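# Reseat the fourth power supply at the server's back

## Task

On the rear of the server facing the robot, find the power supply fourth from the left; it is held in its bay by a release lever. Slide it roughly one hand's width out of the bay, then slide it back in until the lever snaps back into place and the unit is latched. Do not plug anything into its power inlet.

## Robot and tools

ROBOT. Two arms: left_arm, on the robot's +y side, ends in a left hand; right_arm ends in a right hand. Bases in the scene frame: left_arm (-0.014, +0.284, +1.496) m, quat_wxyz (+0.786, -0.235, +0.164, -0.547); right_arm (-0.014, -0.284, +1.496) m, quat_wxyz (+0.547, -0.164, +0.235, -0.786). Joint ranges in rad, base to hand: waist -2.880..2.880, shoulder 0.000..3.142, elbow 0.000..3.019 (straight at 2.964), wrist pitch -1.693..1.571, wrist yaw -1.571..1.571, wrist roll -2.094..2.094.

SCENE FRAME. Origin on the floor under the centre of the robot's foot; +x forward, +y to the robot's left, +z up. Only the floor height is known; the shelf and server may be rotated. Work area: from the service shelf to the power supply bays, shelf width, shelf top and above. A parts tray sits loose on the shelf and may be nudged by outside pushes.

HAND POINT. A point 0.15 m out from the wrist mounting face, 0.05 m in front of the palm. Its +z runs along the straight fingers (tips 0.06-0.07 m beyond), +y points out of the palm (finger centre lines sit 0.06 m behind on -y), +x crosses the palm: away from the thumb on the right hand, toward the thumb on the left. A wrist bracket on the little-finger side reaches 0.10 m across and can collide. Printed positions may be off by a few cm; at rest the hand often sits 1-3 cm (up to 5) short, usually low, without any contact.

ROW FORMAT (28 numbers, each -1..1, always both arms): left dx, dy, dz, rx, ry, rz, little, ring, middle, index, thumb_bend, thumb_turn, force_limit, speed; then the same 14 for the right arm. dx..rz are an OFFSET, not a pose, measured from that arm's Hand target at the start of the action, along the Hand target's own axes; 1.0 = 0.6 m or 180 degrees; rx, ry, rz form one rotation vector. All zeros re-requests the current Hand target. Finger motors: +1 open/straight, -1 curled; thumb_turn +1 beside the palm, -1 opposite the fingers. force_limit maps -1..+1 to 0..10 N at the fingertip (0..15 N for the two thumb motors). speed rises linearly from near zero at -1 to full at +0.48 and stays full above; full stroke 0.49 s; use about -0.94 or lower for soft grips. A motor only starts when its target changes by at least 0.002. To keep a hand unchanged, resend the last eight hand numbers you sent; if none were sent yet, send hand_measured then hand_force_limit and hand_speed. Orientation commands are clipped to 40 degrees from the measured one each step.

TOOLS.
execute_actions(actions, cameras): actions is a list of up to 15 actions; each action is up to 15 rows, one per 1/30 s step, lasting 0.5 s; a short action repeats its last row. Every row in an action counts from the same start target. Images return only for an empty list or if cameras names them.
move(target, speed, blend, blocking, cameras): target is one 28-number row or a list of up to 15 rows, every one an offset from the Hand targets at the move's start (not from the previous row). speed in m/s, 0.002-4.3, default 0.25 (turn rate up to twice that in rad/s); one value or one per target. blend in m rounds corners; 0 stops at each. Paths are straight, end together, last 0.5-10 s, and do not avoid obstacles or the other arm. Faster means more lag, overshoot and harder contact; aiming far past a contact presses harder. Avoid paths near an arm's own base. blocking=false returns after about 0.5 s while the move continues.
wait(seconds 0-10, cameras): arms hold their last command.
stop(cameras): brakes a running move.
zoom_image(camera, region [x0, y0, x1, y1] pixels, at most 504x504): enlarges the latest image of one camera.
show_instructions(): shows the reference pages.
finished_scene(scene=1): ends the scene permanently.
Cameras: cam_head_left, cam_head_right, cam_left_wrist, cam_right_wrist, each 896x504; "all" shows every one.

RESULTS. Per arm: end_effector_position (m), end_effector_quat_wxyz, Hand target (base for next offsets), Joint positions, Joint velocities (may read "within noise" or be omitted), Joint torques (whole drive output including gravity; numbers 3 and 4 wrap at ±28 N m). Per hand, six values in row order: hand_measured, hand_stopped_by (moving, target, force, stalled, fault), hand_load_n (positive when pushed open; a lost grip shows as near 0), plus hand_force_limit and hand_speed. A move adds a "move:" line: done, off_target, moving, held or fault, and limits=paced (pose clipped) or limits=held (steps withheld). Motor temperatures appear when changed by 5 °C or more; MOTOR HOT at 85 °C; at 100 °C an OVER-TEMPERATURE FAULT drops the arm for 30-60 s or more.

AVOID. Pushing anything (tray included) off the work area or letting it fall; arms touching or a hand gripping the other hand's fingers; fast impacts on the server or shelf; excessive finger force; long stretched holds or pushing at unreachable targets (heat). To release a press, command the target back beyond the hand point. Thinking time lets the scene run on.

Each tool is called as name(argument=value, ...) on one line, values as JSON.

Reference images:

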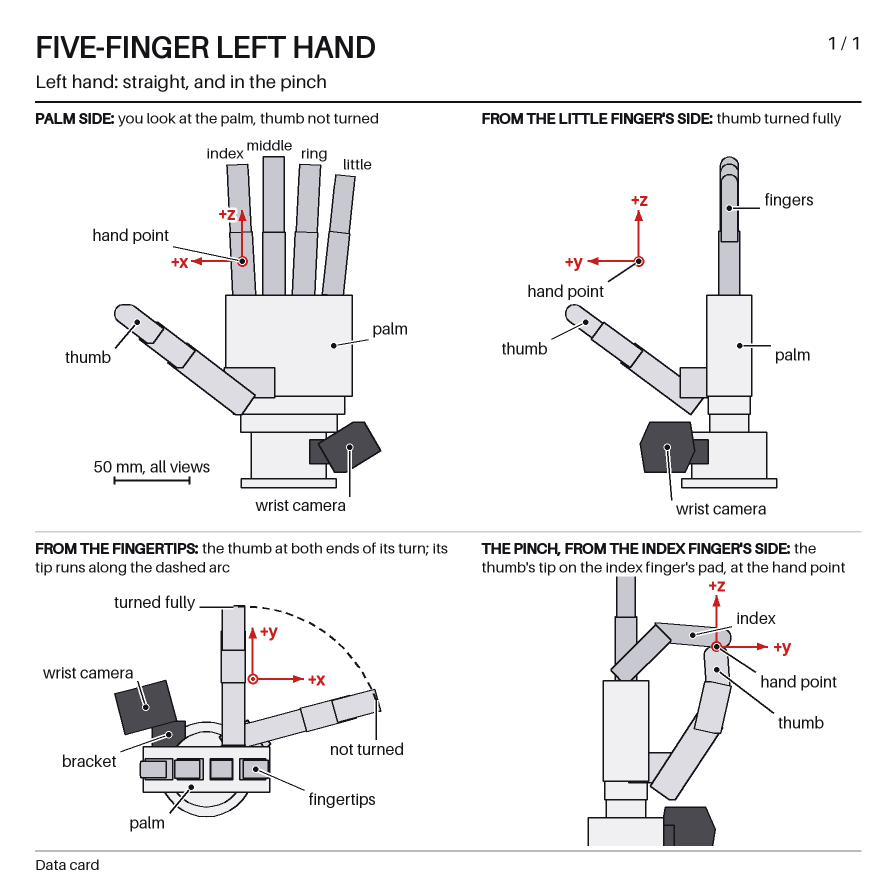

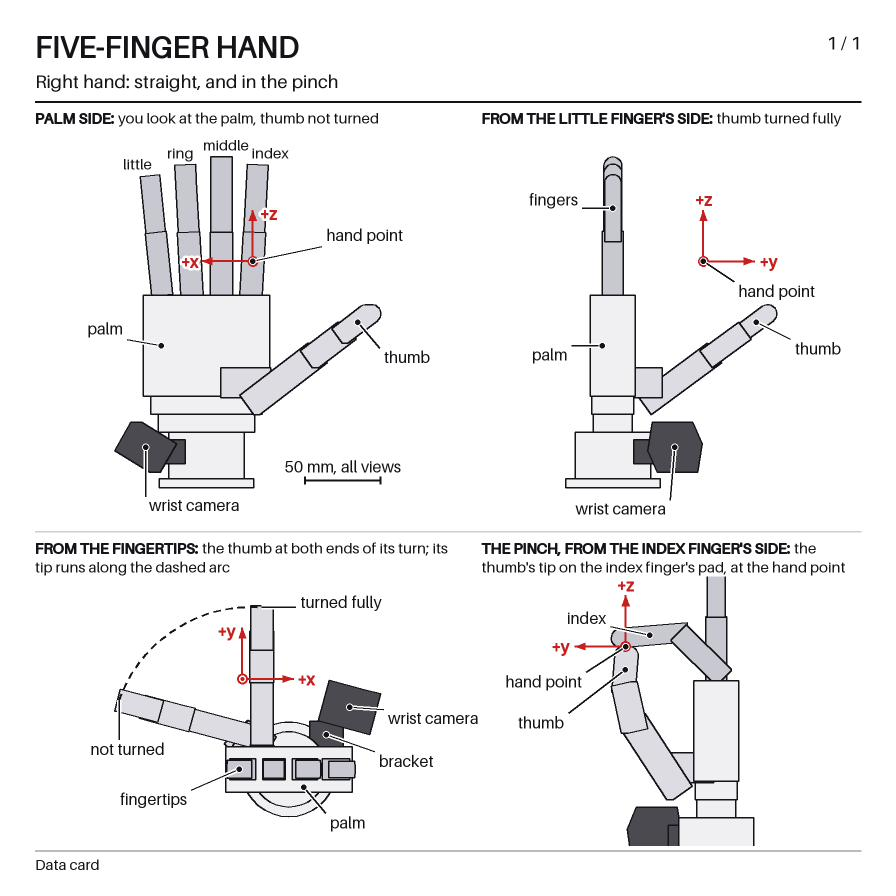

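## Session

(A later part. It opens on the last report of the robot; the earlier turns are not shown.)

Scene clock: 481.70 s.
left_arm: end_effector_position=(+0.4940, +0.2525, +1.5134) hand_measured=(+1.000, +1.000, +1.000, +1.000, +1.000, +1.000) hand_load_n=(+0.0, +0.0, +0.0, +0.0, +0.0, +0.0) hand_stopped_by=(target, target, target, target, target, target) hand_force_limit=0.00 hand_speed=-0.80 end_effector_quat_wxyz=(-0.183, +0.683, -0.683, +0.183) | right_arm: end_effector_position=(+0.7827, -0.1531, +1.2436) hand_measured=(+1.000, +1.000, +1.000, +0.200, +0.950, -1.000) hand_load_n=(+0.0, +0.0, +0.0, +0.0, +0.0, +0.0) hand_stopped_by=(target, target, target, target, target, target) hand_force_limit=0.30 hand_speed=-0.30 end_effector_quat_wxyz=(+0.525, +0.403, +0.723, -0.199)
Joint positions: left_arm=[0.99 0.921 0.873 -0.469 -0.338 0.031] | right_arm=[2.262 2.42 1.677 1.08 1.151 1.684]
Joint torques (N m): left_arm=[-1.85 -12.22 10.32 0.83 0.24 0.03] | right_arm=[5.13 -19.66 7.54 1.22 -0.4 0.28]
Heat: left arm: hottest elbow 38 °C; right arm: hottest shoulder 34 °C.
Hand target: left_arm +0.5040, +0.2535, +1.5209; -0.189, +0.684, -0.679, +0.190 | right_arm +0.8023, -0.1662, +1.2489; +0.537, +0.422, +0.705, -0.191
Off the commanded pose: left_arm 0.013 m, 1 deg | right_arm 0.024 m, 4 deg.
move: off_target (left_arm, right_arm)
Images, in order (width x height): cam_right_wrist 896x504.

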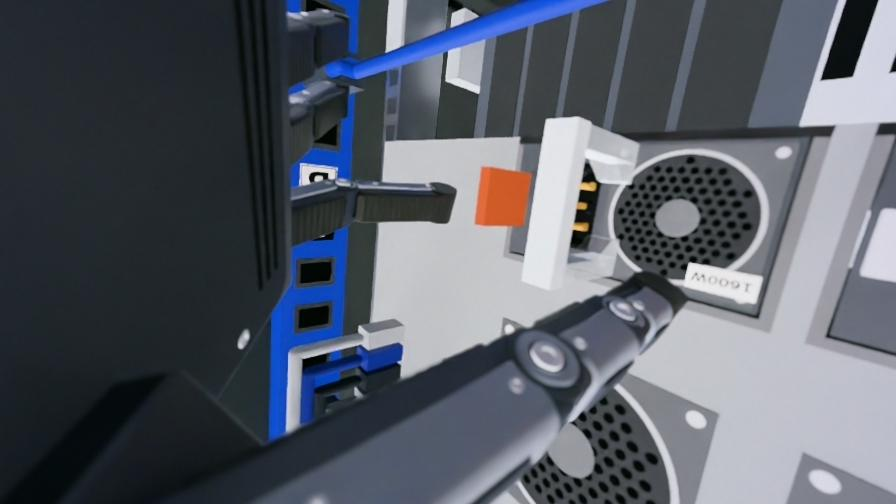

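move(target=[0,0,0,0,0,0,1,1,1,1,1,1,0,-0.8,0.0197,-0.0013,0.0097,0,0,0,1,1,1,0.2,0.95,-1,0.3,-0.3], speed=0.08, cameras=["cam_right_wrist"])

zoom_image(camera="cam_right_wrist", region=[420, 150, 720, 380])

Scene clock: 487.40 s.
left_arm: end_effector_position=(+0.4940, +0.2525, +1.5134) hand_measured=(+1.000, +1.000, +1.000, +1.000, +1.000, +1.000) hand_load_n=(+0.0, +0.0, +0.0, +0.0, +0.0, +0.0) hand_stopped_by=(target, target, target, target, target, target) hand_force_limit=0.00 hand_speed=-0.80 end_effector_quat_wxyz=(-0.183, +0.683, -0.683, +0.183) | right_arm: end_effector_position=(+0.7891, -0.1526, +1.2378) hand_measured=(+1.000, +1.000, +1.000, +0.200, +0.950, -1.000) hand_load_n=(+0.0, +0.0, +0.0, +0.0, +0.0, -0.5) hand_stopped_by=(target, target, target, target, target, target) hand_force_limit=0.30 hand_speed=-0.30 end_effector_quat_wxyz=(+0.529, +0.407, +0.719, -0.195)
Joint positions: left_arm=[0.99 0.921 0.873 -0.469 -0.338 0.031] | right_arm=[2.257 2.445 1.717 1.072 1.144 1.692]
Joint torques (N m): left_arm=[-2.02 -12.28 10.36 0.69 0.2 0.03] | right_arm=[4.89 -19.25 7.49 1.06 -0.37 0.27]
Heat: left arm: hottest elbow 38 °C; right arm: hottest shoulder 33 °C.
Hand target: left_arm +0.5040, +0.2535, +1.5209; -0.189, +0.684, -0.679, +0.190 | right_arm +0.8044, -0.1663, +1.2358; +0.537, +0.422, +0.705, -0.191
Off the commanded pose: left_arm 0.013 m, 1 deg | right_arm 0.021 m, 3 deg.
move: off_target (left_arm, right_arm)
Images, in order (width x height): cam_right_wrist 896x504.

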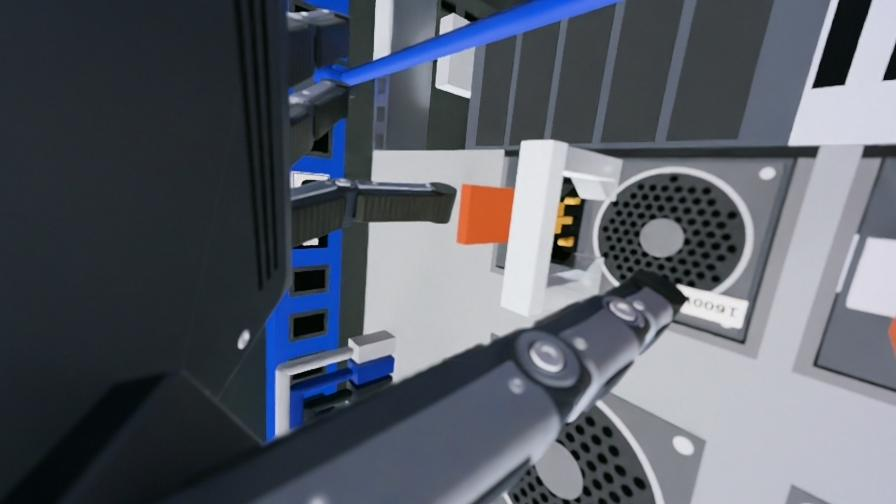

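Scaled by 1.680 from the camera's 896x504 image, which has a finer 1280x720 frame.

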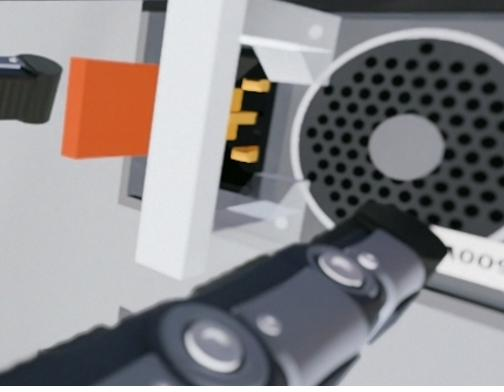

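execute_actions(actions=[[[0,0,0,0,0,0,1,1,1,1,1,1,0,-0.8,0,0,0,0,0,0,1,1,1,0.2,0.55,-1,-0.3,-0.8]],[[0,0,0,0,0,0,1,1,1,1,1,1,0,-0.8,0,0,0,0,0,0,1,1,1,0.2,0.55,-1,-0.3,-0.8]]], cameras=["cam_right_wrist"])

zoom_image(camera="cam_right_wrist", region=[420, 150, 720, 380])

Scene clock: 493.67 s.
left_arm: end_effector_position=(+0.4940, +0.2525, +1.5134) hand_measured=(+1.000, +1.000, +1.000, +1.000, +1.000, +1.000) hand_load_n=(+0.0, +0.0, +0.0, +0.0, +0.0, -0.5) hand_stopped_by=(target, target, target, target, target, target) hand_force_limit=0.00 hand_speed=-0.80 end_effector_quat_wxyz=(-0.183, +0.683, -0.683, +0.183) | right_arm: end_effector_position=(+0.7901, -0.1503, +1.2373) hand_measured=(+1.000, +1.000, +1.000, +0.200, +0.716, -1.000) hand_load_n=(+0.0, +0.0, +0.0, +0.0, +4.5, +0.0) hand_stopped_by=(target, target, target, target, force, target) hand_force_limit=-0.30 hand_speed=-0.80 end_effector_quat_wxyz=(+0.530, +0.403, +0.721, -0.190)
Joint positions: left_arm=[0.99 0.921 0.873 -0.469 -0.338 0.031] | right_arm=[2.257 2.446 1.717 1.072 1.131 1.693]
Joint torques (N m): left_arm=[-2.02 -11.93 10.36 0.87 0.24 0.02] | right_arm=[4.78 -19.31 7.5 1.14 0.15 0.29]
Heat: left arm: hottest elbow 38 °C; right arm: hottest shoulder 32 °C.
Hand target: left_arm +0.5040, +0.2535, +1.5209; -0.189, +0.684, -0.679, +0.190 | right_arm +0.8043, -0.1663, +1.2357; +0.537, +0.422, +0.705, -0.191
Off the commanded pose: left_arm 0.013 m, 1 deg | right_arm 0.021 m, 3 deg.
Images, in order (width x height): cam_right_wrist 896x504.

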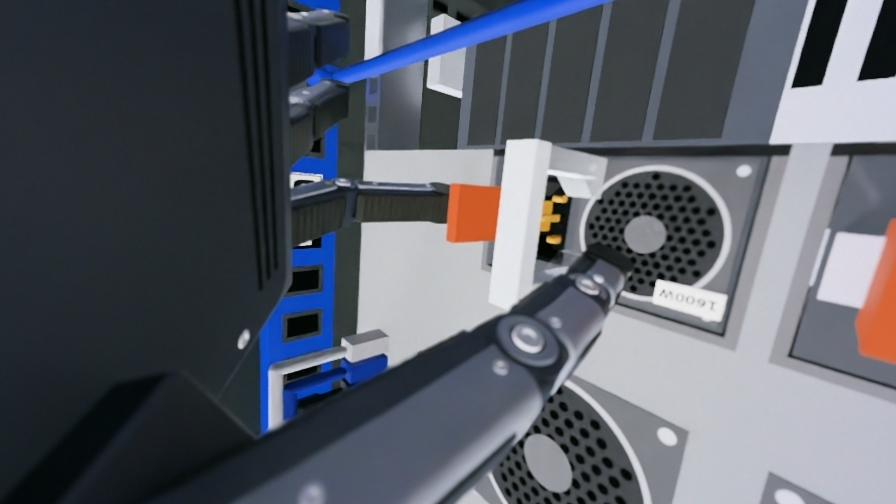

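Scaled by 1.680 from the camera's 896x504 image, which has a finer 1280x720 frame.

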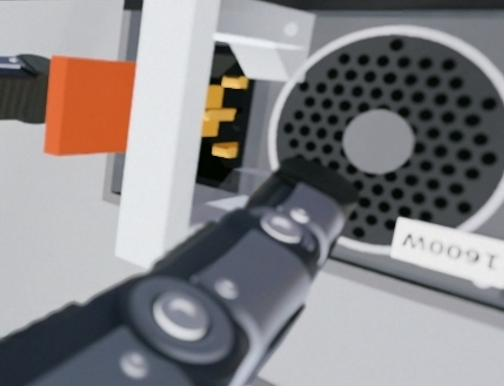

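move(target=[0,0,0,0,0,0,1,1,1,1,1,1,0,-0.8,0.0145,-0.0028,0.0053,0,0,0,1,1,1,0.2,0.92,-1,0.3,-0.3], speed=0.08, cameras=["cam_right_wrist"])

zoom_image(camera="cam_right_wrist", region=[420, 150, 720, 380])

Scene clock: 499.50 s.
left_arm: end_effector_position=(+0.4940, +0.2525, +1.5134) hand_measured=(+1.000, +1.000, +1.000, +1.000, +1.000, +1.000) hand_load_n=(+0.0, +0.0, +0.0, +0.0, +0.0, +0.0) hand_stopped_by=(target, target, target, target, target, target) hand_force_limit=0.00 hand_speed=-0.80 end_effector_quat_wxyz=(-0.183, +0.683, -0.683, +0.183) | right_arm: end_effector_position=(+0.7923, -0.1579, +1.2270) hand_measured=(+1.000, +1.000, +1.000, +0.200, +0.920, -1.000) hand_load_n=(+0.0, +0.0, +0.0, +0.0, +0.5, +0.0) hand_stopped_by=(target, target, target, target, target, target) hand_force_limit=0.30 hand_speed=-0.30 end_effector_quat_wxyz=(+0.530, +0.409, +0.717, -0.195)
Joint positions: left_arm=[0.99 0.921 0.873 -0.469 -0.338 0.031] | right_arm=[2.245 2.471 1.749 1.066 1.135 1.7]
Joint torques (N m): left_arm=[-2.37 -12.04 10.4 0.81 0.21 0.02] | right_arm=[5.66 -19.14 7.15 1.03 -0.13 0.23]
Heat: left arm: hottest elbow 38 °C; right arm: hottest shoulder 32 °C.
Hand target: left_arm +0.5040, +0.2535, +1.5209; -0.189, +0.684, -0.679, +0.190 | right_arm +0.8043, -0.1662, +1.2264; +0.537, +0.422, +0.705, -0.191
Off the commanded pose: left_arm 0.013 m, 1 deg | right_arm 0.015 m, 2 deg.
move: off_target (left_arm, right_arm)
Images, in order (width x height): cam_right_wrist 896x504.

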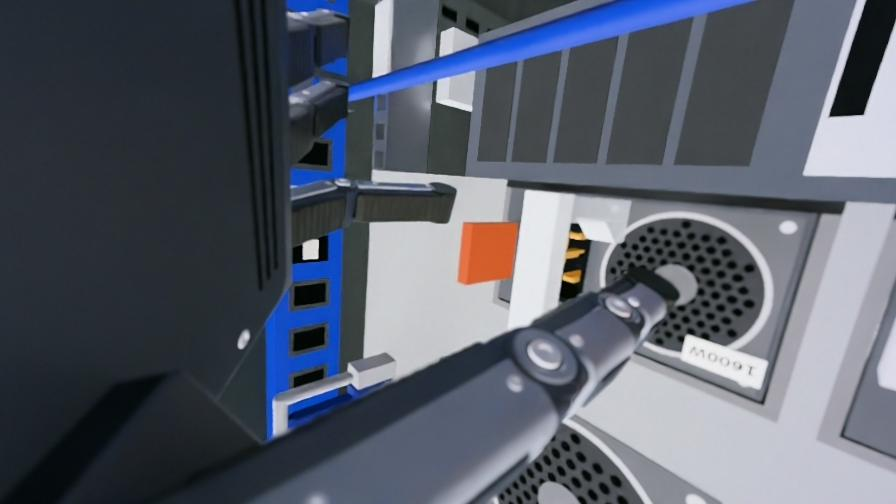

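Scaled by 1.680 from the camera's 896x504 image, which has a finer 1280x720 frame.

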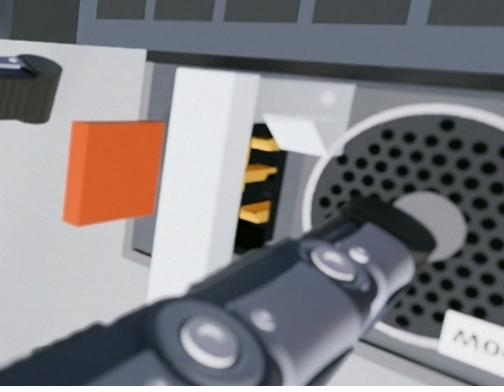

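execute_actions(actions=[[[0,0,0,0,0,0,1,1,1,1,1,1,0,-0.8,0,0,0,0,0,0,1,1,1,0.2,0.5,-1,-0.3,-0.8]],[[0,0,0,0,0,0,1,1,1,1,1,1,0,-0.8,0,0,0,0,0,0,1,1,1,0.2,0.5,-1,-0.3,-0.8]]], cameras=["cam_right_wrist"])

zoom_image(camera="cam_right_wrist", region=[420, 150, 720, 380])

Scene clock: 503.30 s.
left_arm: end_effector_position=(+0.4940, +0.2525, +1.5134) hand_measured=(+1.000, +1.000, +1.000, +1.000, +1.000, +1.000) hand_load_n=(+0.0, +0.0, +0.0, +0.0, +0.0, +0.0) hand_stopped_by=(target, target, target, target, target, target) hand_force_limit=0.00 hand_speed=-0.80 end_effector_quat_wxyz=(-0.183, +0.683, -0.683, +0.183) | right_arm: end_effector_position=(+0.7925, -0.1565, +1.2272) hand_measured=(+1.000, +1.000, +1.000, +0.200, +0.830, -1.000) hand_load_n=(+0.0, +0.0, +0.0, +1.5, +4.5, -1.5) hand_stopped_by=(target, target, target, target, force, target) hand_force_limit=-0.30 hand_speed=-0.80 end_effector_quat_wxyz=(+0.530, +0.408, +0.717, -0.194)
Joint positions: left_arm=[0.99 0.921 0.873 -0.469 -0.338 0.031] | right_arm=[2.246 2.471 1.75 1.065 1.134 1.7]
Joint torques (N m): left_arm=[-2.02 -12.1 10.32 0.7 0.22 0.01] | right_arm=[5.25 -19.02 7.06 1.13 -0.13 0.25]
Heat: left arm: hottest elbow 38 °C; right arm: hottest shoulder 32 °C.
Hand target: left_arm +0.5040, +0.2535, +1.5209; -0.189, +0.684, -0.679, +0.190 | right_arm +0.8044, -0.1662, +1.2266; +0.537, +0.422, +0.705, -0.191
Off the commanded pose: left_arm 0.013 m, 1 deg | right_arm 0.015 m, 2 deg.
Images, in order (width x height): cam_right_wrist 896x504.

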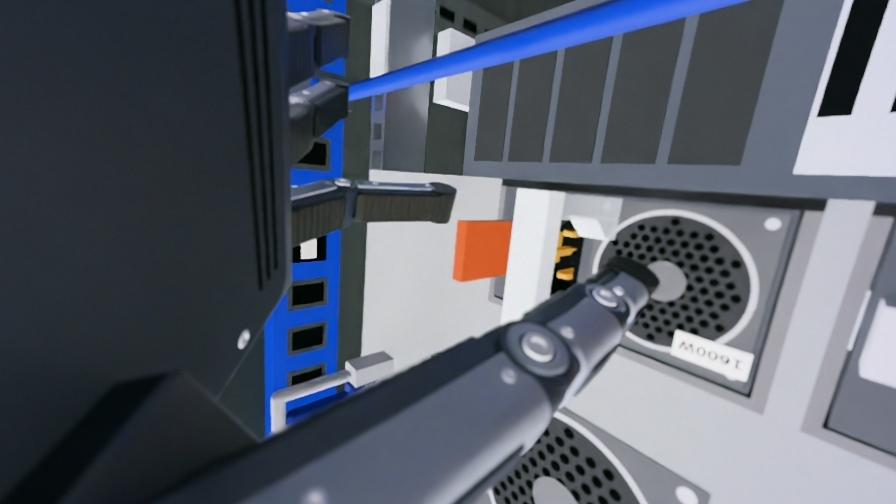

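Scaled by 1.680 from the camera's 896x504 image, which has a finer 1280x720 frame.

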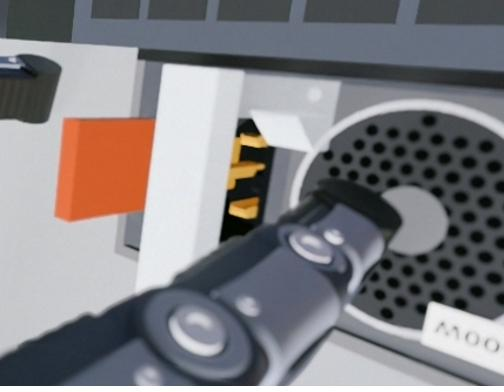

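move(target=[0,0,0,0,0,0,1,1,1,1,1,1,0,-0.8,0,0.0277,-0.0427,0,0,0,1,1,1,0.5,1.0,-1,0.3,-0.3], speed=0.06, cameras=["cam_right_wrist"])

zoom_image(camera="cam_right_wrist", region=[420, 150, 720, 380])

Scene clock: 526.13 s.
left_arm: end_effector_position=(+0.4940, +0.2525, +1.5134) hand_measured=(+1.000, +1.000, +1.000, +1.000, +1.000, +1.000) hand_load_n=(+0.0, +0.0, +0.0, +0.0, +0.0, +0.0) hand_stopped_by=(target, target, target, target, target, target) hand_force_limit=0.00 hand_speed=-0.80 end_effector_quat_wxyz=(-0.183, +0.683, -0.683, +0.183) | right_arm: end_effector_position=(+0.7910, -0.1601, +1.2261) hand_measured=(+1.000, +1.000, +1.000, +0.500, +1.000, -1.000) hand_load_n=(+0.0, +0.0, +0.0, +0.0, +0.0, -0.5) hand_stopped_by=(target, target, target, target, target, target) hand_force_limit=0.30 hand_speed=-0.30 end_effector_quat_wxyz=(+0.525, +0.415, +0.713, -0.210)
Joint positions: left_arm=[0.99 0.921 0.873 -0.469 -0.338 0.031] | right_arm=[2.248 2.477 1.764 1.065 1.171 1.686]
Joint torques (N m): left_arm=[-2.08 -12.28 10.4 0.76 0.21 0.03] | right_arm=[8.53 -19.84 7.24 1.92 -0.03 0.07]
Heat: left arm: hottest elbow 38 °C; right arm: hottest elbow 33 °C.
Hand target: left_arm +0.5040, +0.2535, +1.5209; -0.189, +0.684, -0.679, +0.190 | right_arm +0.8024, -0.1381, +1.2385; +0.537, +0.422, +0.705, -0.191
Off the commanded pose: left_arm 0.013 m, 1 deg | right_arm 0.028 m, 3 deg.
move: off_target (left_arm, right_arm)
Images, in order (width x height): cam_right_wrist 896x504.

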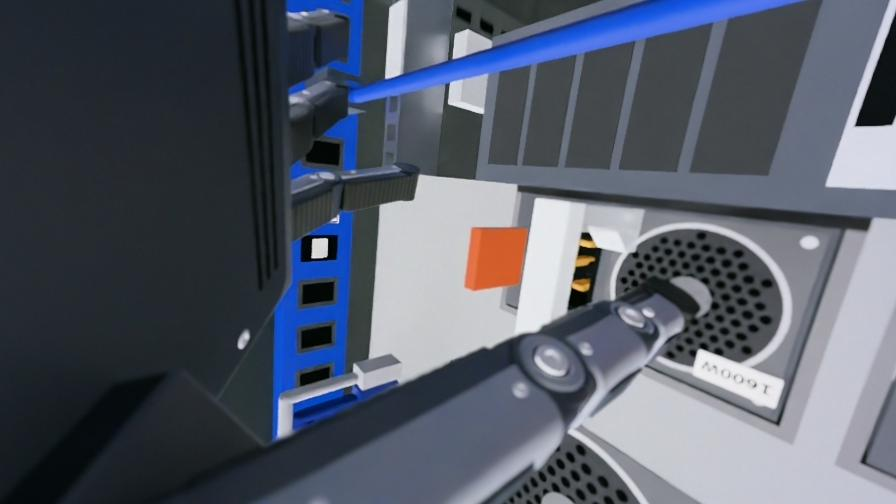

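Scaled by 1.680 from the camera's 896x504 image, which has a finer 1280x720 frame.

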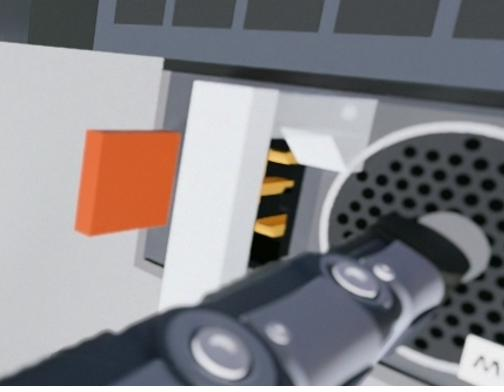

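move(target=[0,0,0,0,0,0,1,1,1,1,1,1,0,-0.8,-0.0075,0.0145,-0.0203,0,0,0,1,1,1,0.5,1.0,-1,0.3,-0.3], speed=0.06, cameras=["cam_right_wrist"])

zoom_image(camera="cam_right_wrist", region=[420, 150, 720, 380])

Scene clock: 529.50 s.
left_arm: end_effector_position=(+0.4940, +0.2525, +1.5134) hand_measured=(+1.000, +1.000, +1.000, +1.000, +1.000, +1.000) hand_load_n=(+0.0, +0.0, +0.0, +0.0, +0.0, +0.0) hand_stopped_by=(target, target, target, target, target, target) hand_force_limit=0.00 hand_speed=-0.80 end_effector_quat_wxyz=(-0.183, +0.683, -0.683, +0.183) | right_arm: end_effector_position=(+0.7892, -0.1577, +1.2275) hand_measured=(+1.000, +1.000, +1.000, +0.500, +1.000, -1.000) hand_load_n=(+0.0, +0.0, +0.0, +0.0, +0.0, +0.0) hand_stopped_by=(target, target, target, target, target, target) hand_force_limit=0.30 hand_speed=-0.30 end_effector_quat_wxyz=(+0.521, +0.414, +0.714, -0.219)
Joint positions: left_arm=[0.99 0.921 0.873 -0.469 -0.338 0.031] | right_arm=[2.254 2.477 1.766 1.069 1.192 1.667]
Joint torques (N m): left_arm=[-2.14 -11.87 10.37 0.84 0.23 0.04] | right_arm=[9.05 -20.25 7.04 1.98 -0.13 0.08]
Heat: left arm: hottest elbow 38 °C; right arm: hottest elbow 33 °C.
Hand target: left_arm +0.5040, +0.2535, +1.5209; -0.189, +0.684, -0.679, +0.190 | right_arm +0.8024, -0.1263, +1.2485; +0.537, +0.422, +0.705, -0.191
Off the commanded pose: left_arm 0.013 m, 1 deg | right_arm 0.040 m, 4 deg.
move: off_target (left_arm, right_arm)
Images, in order (width x height): cam_right_wrist 896x504.

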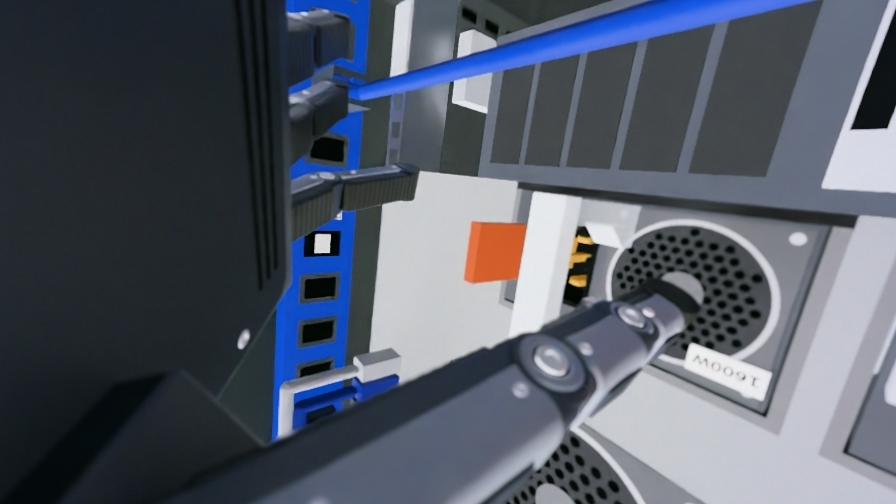

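Scaled by 1.680 from the camera's 896x504 image, which has a finer 1280x720 frame.

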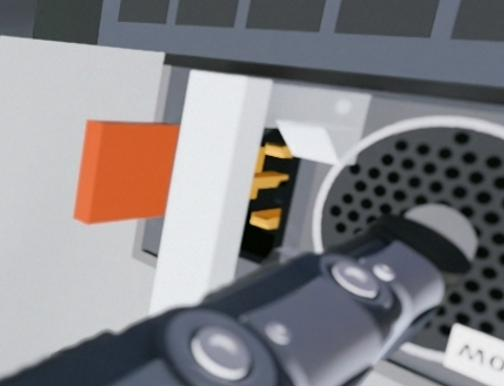

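move(target=[[0,0,0,0,0,0,1,1,1,1,1,1,0,-0.8,-0.0068,-0.0732,-0.0062,0,0,0,1,1,1,0.4,1.0,-1,0.3,-0.3],[0,0,0,0,0,0,1,1,1,1,1,1,0,-0.8,-0.0091,-0.035,0.046,0,0,0,1,1,1,0.4,1.0,-1,0.3,-0.3]], speed=0.1, cameras=["cam_right_wrist"])

Scene clock: 559.27 s.
left_arm: end_effector_position=(+0.4940, +0.2525, +1.5134) hand_measured=(+1.000, +1.000, +1.000, +1.000, +1.000, +1.000) hand_load_n=(+0.0, +0.0, +0.0, +0.0, +0.0, +0.0) hand_stopped_by=(target, target, target, target, target, target) hand_force_limit=0.00 hand_speed=-0.80 end_effector_quat_wxyz=(-0.183, +0.683, -0.683, +0.183) | right_arm: end_effector_position=(+0.7812, -0.1487, +1.2244) hand_measured=(+1.000, +1.000, +1.000, +0.400, +1.000, -1.000) hand_load_n=(+0.0, +0.0, +0.0, +0.0, +0.0, -0.5) hand_stopped_by=(target, target, target, target, target, target) hand_force_limit=0.30 hand_speed=-0.30 end_effector_quat_wxyz=(+0.524, +0.403, +0.723, -0.201)
Joint positions: left_arm=[0.99 0.921 0.873 -0.469 -0.338 0.031] | right_arm=[2.259 2.47 1.724 1.081 1.152 1.684]
Joint torques (N m): left_arm=[-1.9 -11.87 10.29 0.8 0.23 -0.02] | right_arm=[5.36 -21.42 6.58 1.03 -0.28 0.26]
Heat: left arm: hottest elbow 39 °C; right arm: hottest elbow 34 °C.
Hand target: left_arm +0.5040, +0.2535, +1.5209; -0.189, +0.684, -0.679, +0.190 | right_arm +0.8024, -0.1601, +1.2400; +0.537, +0.422, +0.705, -0.191
Off the commanded pose: left_arm 0.013 m, 1 deg | right_arm 0.029 m, 4 deg.
move: off_target (left_arm, right_arm)
Images, in order (width x height): cam_right_wrist 896x504.

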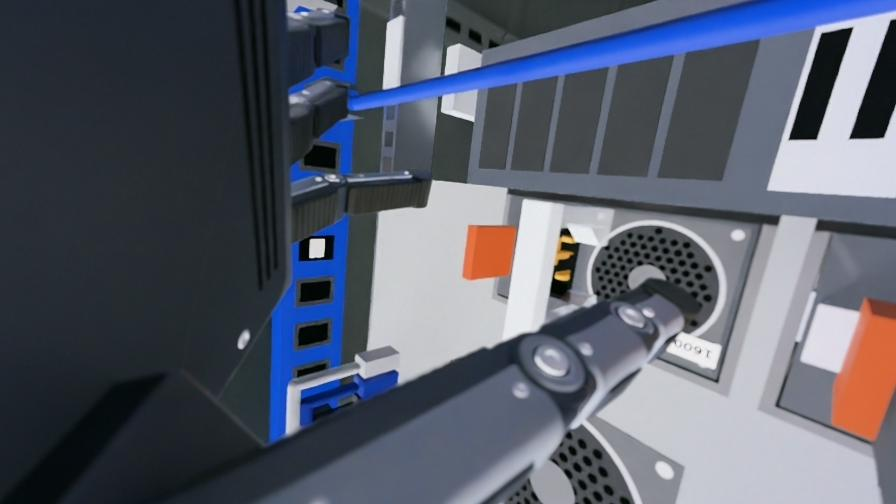

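move(target=[0,0,0,0,0,0,1,1,1,1,1,1,0,-0.8,-0.0283,0.0162,-0.0025,0,0,0,1,1,1,0.4,1.0,-1,0.3,-0.3], speed=0.1, cameras=["cam_right_wrist"])

Scene clock: 562.87 s.
left_arm: end_effector_position=(+0.4940, +0.2525, +1.5134) hand_measured=(+1.000, +1.000, +1.000, +1.000, +1.000, +1.000) hand_load_n=(+0.0, +0.0, +0.0, +0.0, +0.0, +0.0) hand_stopped_by=(target, target, target, target, target, target) hand_force_limit=0.00 hand_speed=-0.80 end_effector_quat_wxyz=(-0.183, +0.683, -0.683, +0.183) | right_arm: end_effector_position=(+0.7828, -0.1480, +1.2236) hand_measured=(+1.000, +1.000, +1.000, +0.400, +1.000, -1.000) hand_load_n=(+0.0, +0.0, +0.0, +0.0, +0.0, -0.5) hand_stopped_by=(target, target, target, target, target, target) hand_force_limit=0.30 hand_speed=-0.30 end_effector_quat_wxyz=(+0.520, +0.399, +0.727, -0.203)
Joint positions: left_arm=[0.99 0.921 0.873 -0.469 -0.338 0.031] | right_arm=[2.259 2.465 1.724 1.061 1.152 1.684]
Joint torques (N m): left_arm=[-2.2 -11.99 10.36 0.76 0.21 -0.01] | right_arm=[5.89 -24 5.81 1.25 -0.01 0.18]
Heat: left arm: hottest elbow 39 °C; right arm: hottest elbow 34 °C.
Hand target: left_arm +0.5040, +0.2535, +1.5209; -0.189, +0.684, -0.679, +0.190 | right_arm +0.8104, -0.1601, +1.2578; +0.537, +0.422, +0.705, -0.191
Off the commanded pose: left_arm 0.013 m, 1 deg | right_arm 0.046 m, 4 deg.
move: off_target (left_arm, right_arm)
Images, in order (width x height): cam_right_wrist 896x504.

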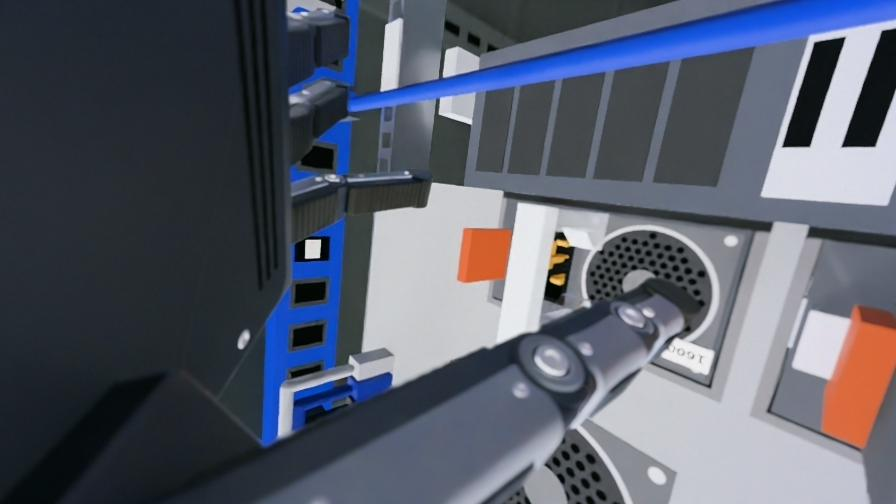

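move(target=[[0,0,0,0,0,0,1,1,1,1,1,1,0,-0.8,-0.0215,-0.0482,-0.0497,0,0,0,1,1,1,0.4,1.0,-1,0.3,-0.3],[0,0,0,0,0,0,1,1,1,1,1,1,0,-0.8,0.0358,-0.0183,0.0118,0,0,0,1,1,1,0.4,1.0,-1,0.3,-0.3]], speed=0.12, cameras=["cam_right_wrist"])

Scene clock: 569.97 s.
left_arm: end_effector_position=(+0.4940, +0.2525, +1.5134) hand_measured=(+1.000, +1.000, +1.000, +1.000, +1.000, +1.000) hand_load_n=(+0.0, +0.0, +0.0, +0.0, +0.0, +0.0) hand_stopped_by=(target, target, target, target, target, target) hand_force_limit=0.00 hand_speed=-0.80 end_effector_quat_wxyz=(-0.183, +0.683, -0.683, +0.183) | right_arm: end_effector_position=(+0.7928, -0.1574, +1.2518) hand_measured=(+1.000, +1.000, +1.000, +0.400, +1.000, -1.000) hand_load_n=(+0.0, +0.0, +0.0, +0.0, +0.5, +2.5) hand_stopped_by=(target, target, target, target, target, target) hand_force_limit=0.30 hand_speed=-0.30 end_effector_quat_wxyz=(+0.538, +0.426, +0.704, -0.183)
Joint positions: left_arm=[0.99 0.921 0.873 -0.469 -0.338 0.031] | right_arm=[2.258 2.432 1.718 1.092 1.148 1.72]
Joint torques (N m): left_arm=[-2.14 -12.16 10.44 0.84 0.22 0.03] | right_arm=[5.42 -17.38 8.13 0.25 -0.47 0]
Heat: left arm: hottest elbow 39 °C; right arm: hottest elbow 33 °C.
Hand target: left_arm +0.5040, +0.2535, +1.5209; -0.189, +0.684, -0.679, +0.190 | right_arm +0.8045, -0.1632, +1.2337; +0.537, +0.422, +0.705, -0.191
Off the commanded pose: left_arm 0.013 m, 1 deg | right_arm 0.022 m, 1 deg.
move: off_target (left_arm, right_arm)
Images, in order (width x height): cam_right_wrist 896x504.

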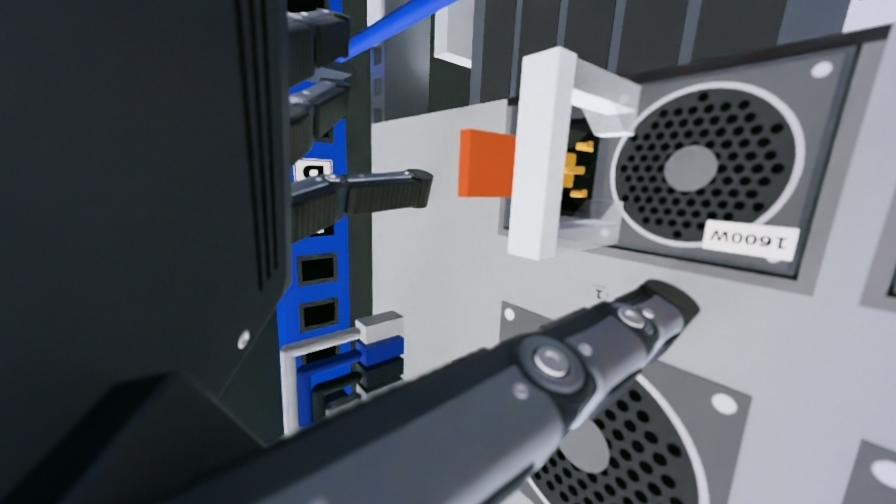

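move(target=[0,0,0,0,0,0,1,1,1,1,1,1,0,-0.8,0.007,-0.0123,-0.0106,0,0,0,1,1,1,0.4,0.85,-1,0.3,-0.3], speed=0.1, cameras=["cam_right_wrist"])

Scene clock: 574.23 s.
left_arm: end_effector_position=(+0.4940, +0.2525, +1.5134) hand_measured=(+1.000, +1.000, +1.000, +1.000, +1.000, +1.000) hand_load_n=(+0.0, +0.0, +0.0, +0.0, +0.0, +0.0) hand_stopped_by=(target, target, target, target, target, target) hand_force_limit=0.00 hand_speed=-0.80 end_effector_quat_wxyz=(-0.183, +0.683, -0.683, +0.183) | right_arm: end_effector_position=(+0.7927, -0.1576, +1.2514) hand_measured=(+1.000, +1.000, +1.000, +0.400, +0.850, -1.000) hand_load_n=(+0.0, +0.0, +0.0, +0.0, +0.0, -0.5) hand_stopped_by=(target, target, target, target, target, target) hand_force_limit=0.30 hand_speed=-0.30 end_effector_quat_wxyz=(+0.538, +0.426, +0.704, -0.183)
Joint positions: left_arm=[0.99 0.921 0.873 -0.469 -0.338 0.031] | right_arm=[2.258 2.432 1.718 1.091 1.148 1.72]
Joint torques (N m): left_arm=[-1.96 -11.93 10.28 0.7 0.23 0.01] | right_arm=[5.36 -17.26 6.52 1.2 -0.26 0]
Heat: left arm: hottest elbow 39 °C; right arm: hottest shoulder 33 °C.
Hand target: left_arm +0.5040, +0.2535, +1.5209; -0.189, +0.684, -0.679, +0.190 | right_arm +0.7945, -0.1612, +1.2307; +0.537, +0.422, +0.705, -0.191
Off the commanded pose: left_arm 0.013 m, 1 deg | right_arm 0.021 m, 1 deg.
move: off_target (left_arm, right_arm)
Images, in order (width x height): cam_right_wrist 896x504.

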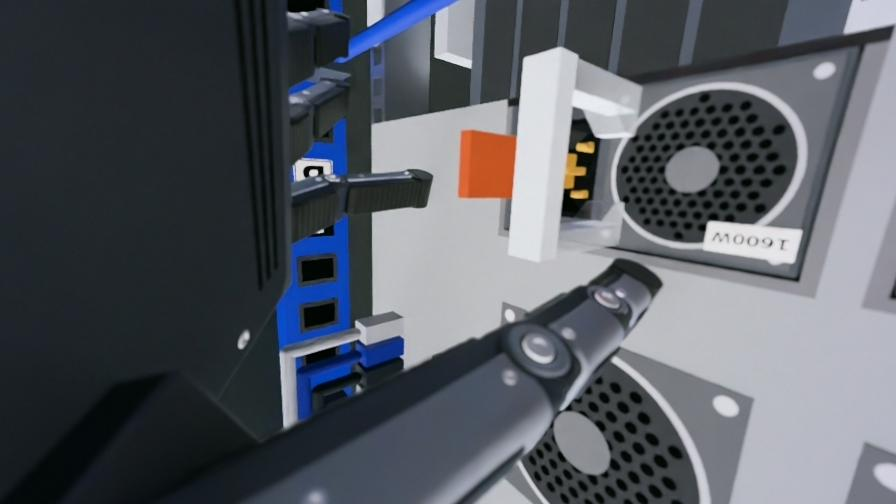

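move(target=[0,0,0,0,0,0,1,1,1,1,1,1,0,-0.8,0.0199,-0.004,0.0076,0,0,0,1,1,1,0.4,0.85,-1,0.3,-0.3], speed=0.1, cameras=["cam_right_wrist"])

Scene clock: 580.90 s.
left_arm: end_effector_position=(+0.4940, +0.2525, +1.5134) hand_measured=(+1.000, +1.000, +1.000, +1.000, +1.000, +1.000) hand_load_n=(+0.0, +0.0, +0.0, +0.0, +0.0, +0.0) hand_stopped_by=(target, target, target, target, target, target) hand_force_limit=0.00 hand_speed=-0.80 end_effector_quat_wxyz=(-0.183, +0.683, -0.683, +0.183) | right_arm: end_effector_position=(+0.7913, -0.1565, +1.2367) hand_measured=(+1.000, +1.000, +1.000, +0.400, +0.852, -1.000) hand_load_n=(+0.0, +0.0, +0.0, +0.0, +5.0, +2.0) hand_stopped_by=(target, target, target, target, target, target) hand_force_limit=0.30 hand_speed=-0.30 end_effector_quat_wxyz=(+0.540, +0.425, +0.703, -0.182)
Joint positions: left_arm=[0.99 0.921 0.873 -0.469 -0.338 0.031] | right_arm=[2.251 2.468 1.747 1.098 1.138 1.722]
Joint torques (N m): left_arm=[-2.14 -11.75 10.47 0.79 0.23 -0.02] | right_arm=[5.3 -17.85 6.67 0.83 -0.09 0.03]
Heat: left arm: hottest elbow 39 °C; right arm: hottest shoulder 33 °C.
Hand target: left_arm +0.5040, +0.2535, +1.5209; -0.189, +0.684, -0.679, +0.190 | right_arm +0.7944, -0.1614, +1.2175; +0.537, +0.422, +0.705, -0.191
Off the commanded pose: left_arm 0.013 m, 1 deg | right_arm 0.020 m, 1 deg.
move: off_target (left_arm, right_arm)
Images, in order (width x height): cam_right_wrist 896x504.

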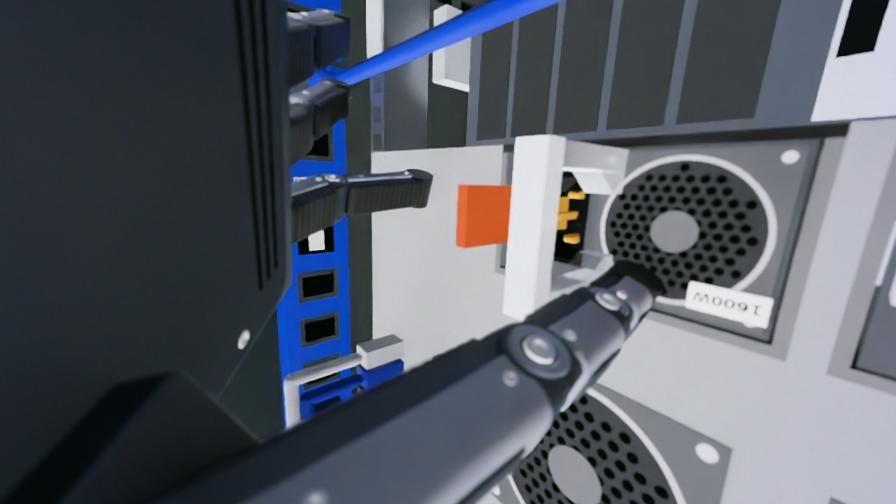

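move(target=[0,0,0,0,0,0,1,1,1,1,1,1,0,-0.8,0.0055,0.009,-0.0095,0,0,0,1,1,1,0.4,1.0,-1,0.3,-0.3], speed=0.1, cameras=["cam_right_wrist"])

Scene clock: 584.27 s.
left_arm: end_effector_position=(+0.4940, +0.2525, +1.5134) hand_measured=(+1.000, +1.000, +1.000, +1.000, +1.000, +1.000) hand_load_n=(+0.0, +0.0, +0.0, -0.5, +0.0, -0.5) hand_stopped_by=(target, target, target, target, target, target) hand_force_limit=0.00 hand_speed=-0.80 end_effector_quat_wxyz=(-0.183, +0.683, -0.683, +0.183) | right_arm: end_effector_position=(+0.7891, -0.1586, +1.2224) hand_measured=(+1.000, +1.000, +1.000, +0.400, +1.000, -1.000) hand_load_n=(+0.0, +0.0, +0.0, +0.0, +0.0, -0.5) hand_stopped_by=(target, target, target, target, target, target) hand_force_limit=0.30 hand_speed=-0.30 end_effector_quat_wxyz=(+0.535, +0.423, +0.705, -0.192)
Joint positions: left_arm=[0.99 0.921 0.873 -0.469 -0.338 0.031] | right_arm=[2.245 2.497 1.773 1.092 1.147 1.713]
Joint torques (N m): left_arm=[-2.32 -11.75 10.39 0.77 0.23 0.03] | right_arm=[6.53 -18.96 6.37 1.01 -0.06 0]
Heat: left arm: hottest elbow 39 °C; right arm: hottest elbow 33 °C.
Hand target: left_arm +0.5040, +0.2535, +1.5209; -0.189, +0.684, -0.679, +0.190 | right_arm +0.7952, -0.1526, +1.2176; +0.537, +0.422, +0.705, -0.191
Off the commanded pose: left_arm 0.013 m, 1 deg | right_arm 0.010 m, 0 deg.
move: off_target (left_arm)
Images, in order (width x height): cam_right_wrist 896x504.

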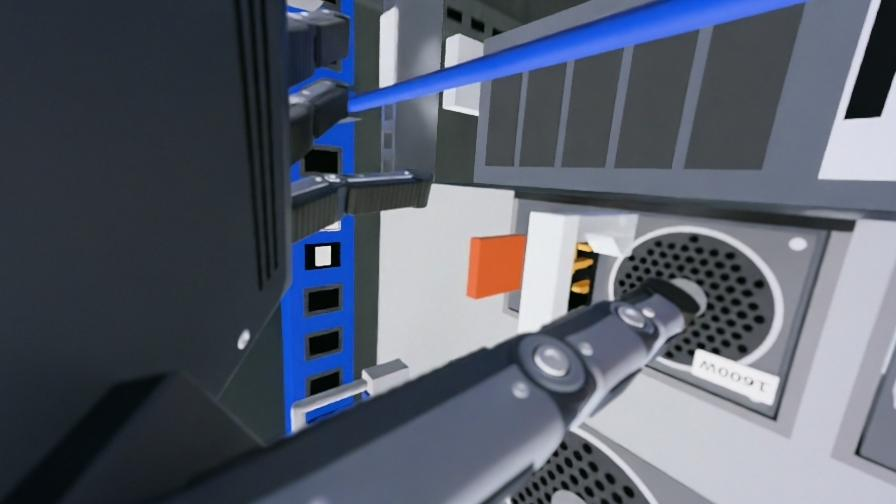

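move(target=[[0,0,0,0,0,0,1,1,1,1,1,1,0,-0.8,-0.0662,-0.0058,-0.0693,0,0,0,1,1,1,0.4,1.0,-1,0.3,-0.3],[0,0,0,0,0,0,1,1,1,1,1,1,0,-0.8,-0.0203,-0.0018,0,0,0,0,1,1,1,0.4,1.0,-1,0.3,-0.3]], speed=0.12, cameras=["cam_right_wrist"])

Scene clock: 591.30 s.
left_arm: end_effector_position=(+0.4940, +0.2525, +1.5134) hand_measured=(+1.000, +1.000, +1.000, +1.000, +1.000, +1.000) hand_load_n=(+0.0, +0.0, +0.0, +0.0, +0.0, +0.0) hand_stopped_by=(target, target, target, target, target, target) hand_force_limit=0.00 hand_speed=-0.80 end_effector_quat_wxyz=(-0.183, +0.683, -0.683, +0.183) | right_arm: end_effector_position=(+0.7885, -0.1437, +1.2389) hand_measured=(+1.000, +1.000, +1.000, +0.400, +1.000, -1.000) hand_load_n=(+0.0, +0.0, +0.0, +0.0, +0.0, -0.5) hand_stopped_by=(target, target, target, target, target, target) hand_force_limit=0.30 hand_speed=-0.30 end_effector_quat_wxyz=(+0.536, +0.415, +0.712, -0.184)
Joint positions: left_arm=[0.99 0.921 0.873 -0.469 -0.338 0.031] | right_arm=[2.268 2.464 1.739 1.099 1.145 1.696]
Joint torques (N m): left_arm=[-1.73 -11.63 10.35 0.77 0.24 0.03] | right_arm=[5.01 -19.19 6.22 1.05 -0.04 0.13]
Heat: left arm: hottest elbow 39 °C; right arm: hottest elbow 33 °C.
Hand target: left_arm +0.5040, +0.2535, +1.5209; -0.189, +0.684, -0.679, +0.190 | right_arm +0.7952, -0.1581, +1.2287; +0.537, +0.422, +0.705, -0.191
Off the commanded pose: left_arm 0.013 m, 1 deg | right_arm 0.019 m, 1 deg.
move: off_target (left_arm, right_arm)
Images, in order (width x height): cam_right_wrist 896x504.

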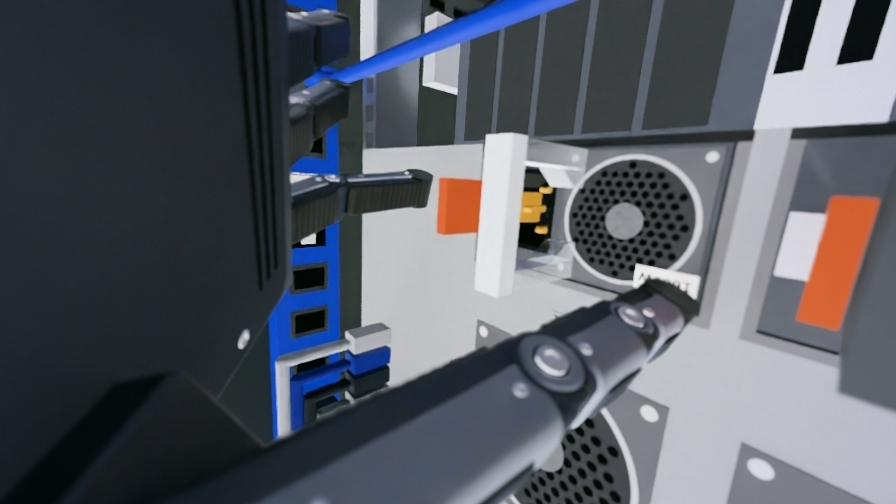

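move(target=[0,0,0,0,0,0,1,1,1,1,1,1,0,-0.8,0.0125,-0.0025,0.0045,0,0,0,1,1,1,0.4,1.0,-1,0.3,-0.3], speed=0.12)

execute_actions(actions=[[[0,0,0,0,0,0,1,1,1,1,1,1,0,-0.8,0,0,0,0,0,0,1,1,1,0.3,0.55,-1,-0.3,-0.8]],[[0,0,0,0,0,0,1,1,1,1,1,1,0,-0.8,0,0,0,0,0,0,1,1,1,0.3,0.55,-1,-0.3,-0.8]]], cameras=["cam_right_wrist"])

zoom_image(camera="cam_right_wrist", region=[420, 130, 720, 360])

Scene clock: 595.67 s.
left_arm: end_effector_position=(+0.4940, +0.2525, +1.5134) hand_measured=(+1.000, +1.000, +1.000, +1.000, +1.000, +1.000) hand_load_n=(+0.0, +0.0, +0.0, +0.0, +0.0, +0.0) hand_stopped_by=(target, target, target, target, target, target) hand_force_limit=0.00 hand_speed=-0.80 end_effector_quat_wxyz=(-0.183, +0.683, -0.683, +0.183) | right_arm: end_effector_position=(+0.7887, -0.1431, +1.2372) hand_measured=(+1.000, +1.000, +1.000, +0.400, +1.000, -1.000) hand_load_n=(+0.0, +0.0, +0.0, +0.0, -0.5, +0.0) hand_stopped_by=(target, target, target, target, target, target) hand_force_limit=0.30 hand_speed=-0.30 end_effector_quat_wxyz=(+0.537, +0.418, +0.710, -0.182)
Joint positions: left_arm=[0.99 0.921 0.873 -0.469 -0.338 0.031] | right_arm=[2.268 2.472 1.747 1.098 1.145 1.705]
Joint torques (N m): left_arm=[-2.26 -11.81 10.41 0.79 0.2 0.02] | right_arm=[4.6 -18.32 6.6 0.84 -0.14 0.09]
Heat: left arm: hottest elbow 39 °C; right arm: hottest elbow 33 °C.
Hand target: left_arm +0.5040, +0.2535, +1.5209; -0.189, +0.684, -0.679, +0.190 | right_arm +0.7950, -0.1579, +1.2204; +0.537, +0.422, +0.705, -0.191
Off the commanded pose: left_arm 0.013 m, 1 deg | right_arm 0.023 m, 1 deg.
move: off_target (left_arm, right_arm)

Scene clock: 597.50 s.
left_arm: end_effector_position=(+0.4940, +0.2525, +1.5134) hand_measured=(+1.000, +1.000, +1.000, +1.000, +1.000, +1.000) hand_load_n=(+0.0, +0.0, +0.0, +0.0, +0.0, +0.0) hand_stopped_by=(target, target, target, target, target, target) hand_force_limit=0.00 hand_speed=-0.80 end_effector_quat_wxyz=(-0.183, +0.683, -0.683, +0.183) | right_arm: end_effector_position=(+0.7891, -0.1421, +1.2369) hand_measured=(+1.000, +1.000, +1.000, +0.300, +0.556, -1.000) hand_load_n=(+0.0, +0.0, +0.0, +0.0, +4.5, -0.5) hand_stopped_by=(target, target, target, target, force, target) hand_force_limit=-0.30 hand_speed=-0.80 end_effector_quat_wxyz=(+0.538, +0.417, +0.710, -0.179)
Joint positions: left_arm=[0.99 0.921 0.873 -0.469 -0.338 0.031] | right_arm=[2.268 2.472 1.747 1.098 1.139 1.706]
Joint torques (N m): left_arm=[-2.14 -11.69 10.37 0.87 0.23 0] | right_arm=[4.6 -18.55 6.63 0.88 0.08 0.1]
Heat: left arm: hottest elbow 39 °C; right arm: hottest elbow 33 °C.
Hand target: left_arm +0.5040, +0.2535, +1.5209; -0.189, +0.684, -0.679, +0.190 | right_arm +0.7949, -0.1579, +1.2203; +0.537, +0.422, +0.705, -0.191
Off the commanded pose: left_arm 0.013 m, 1 deg | right_arm 0.024 m, 2 deg.
Images, in order (width x height): cam_right_wrist 896x504.

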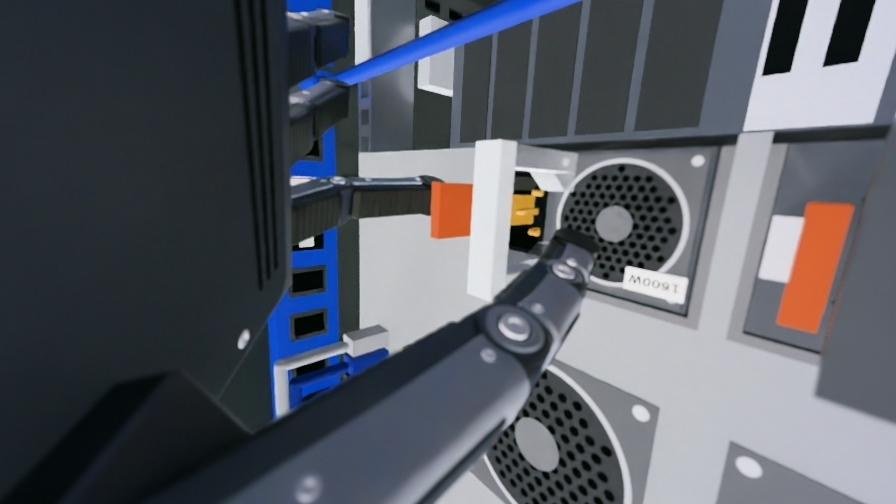

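Scaled by 1.680 from the camera's 896x504 image, which has a finer 1280x720 frame.

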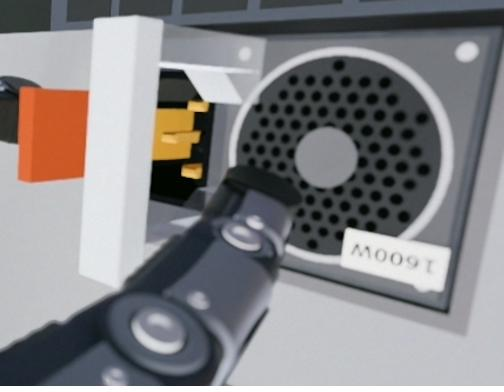

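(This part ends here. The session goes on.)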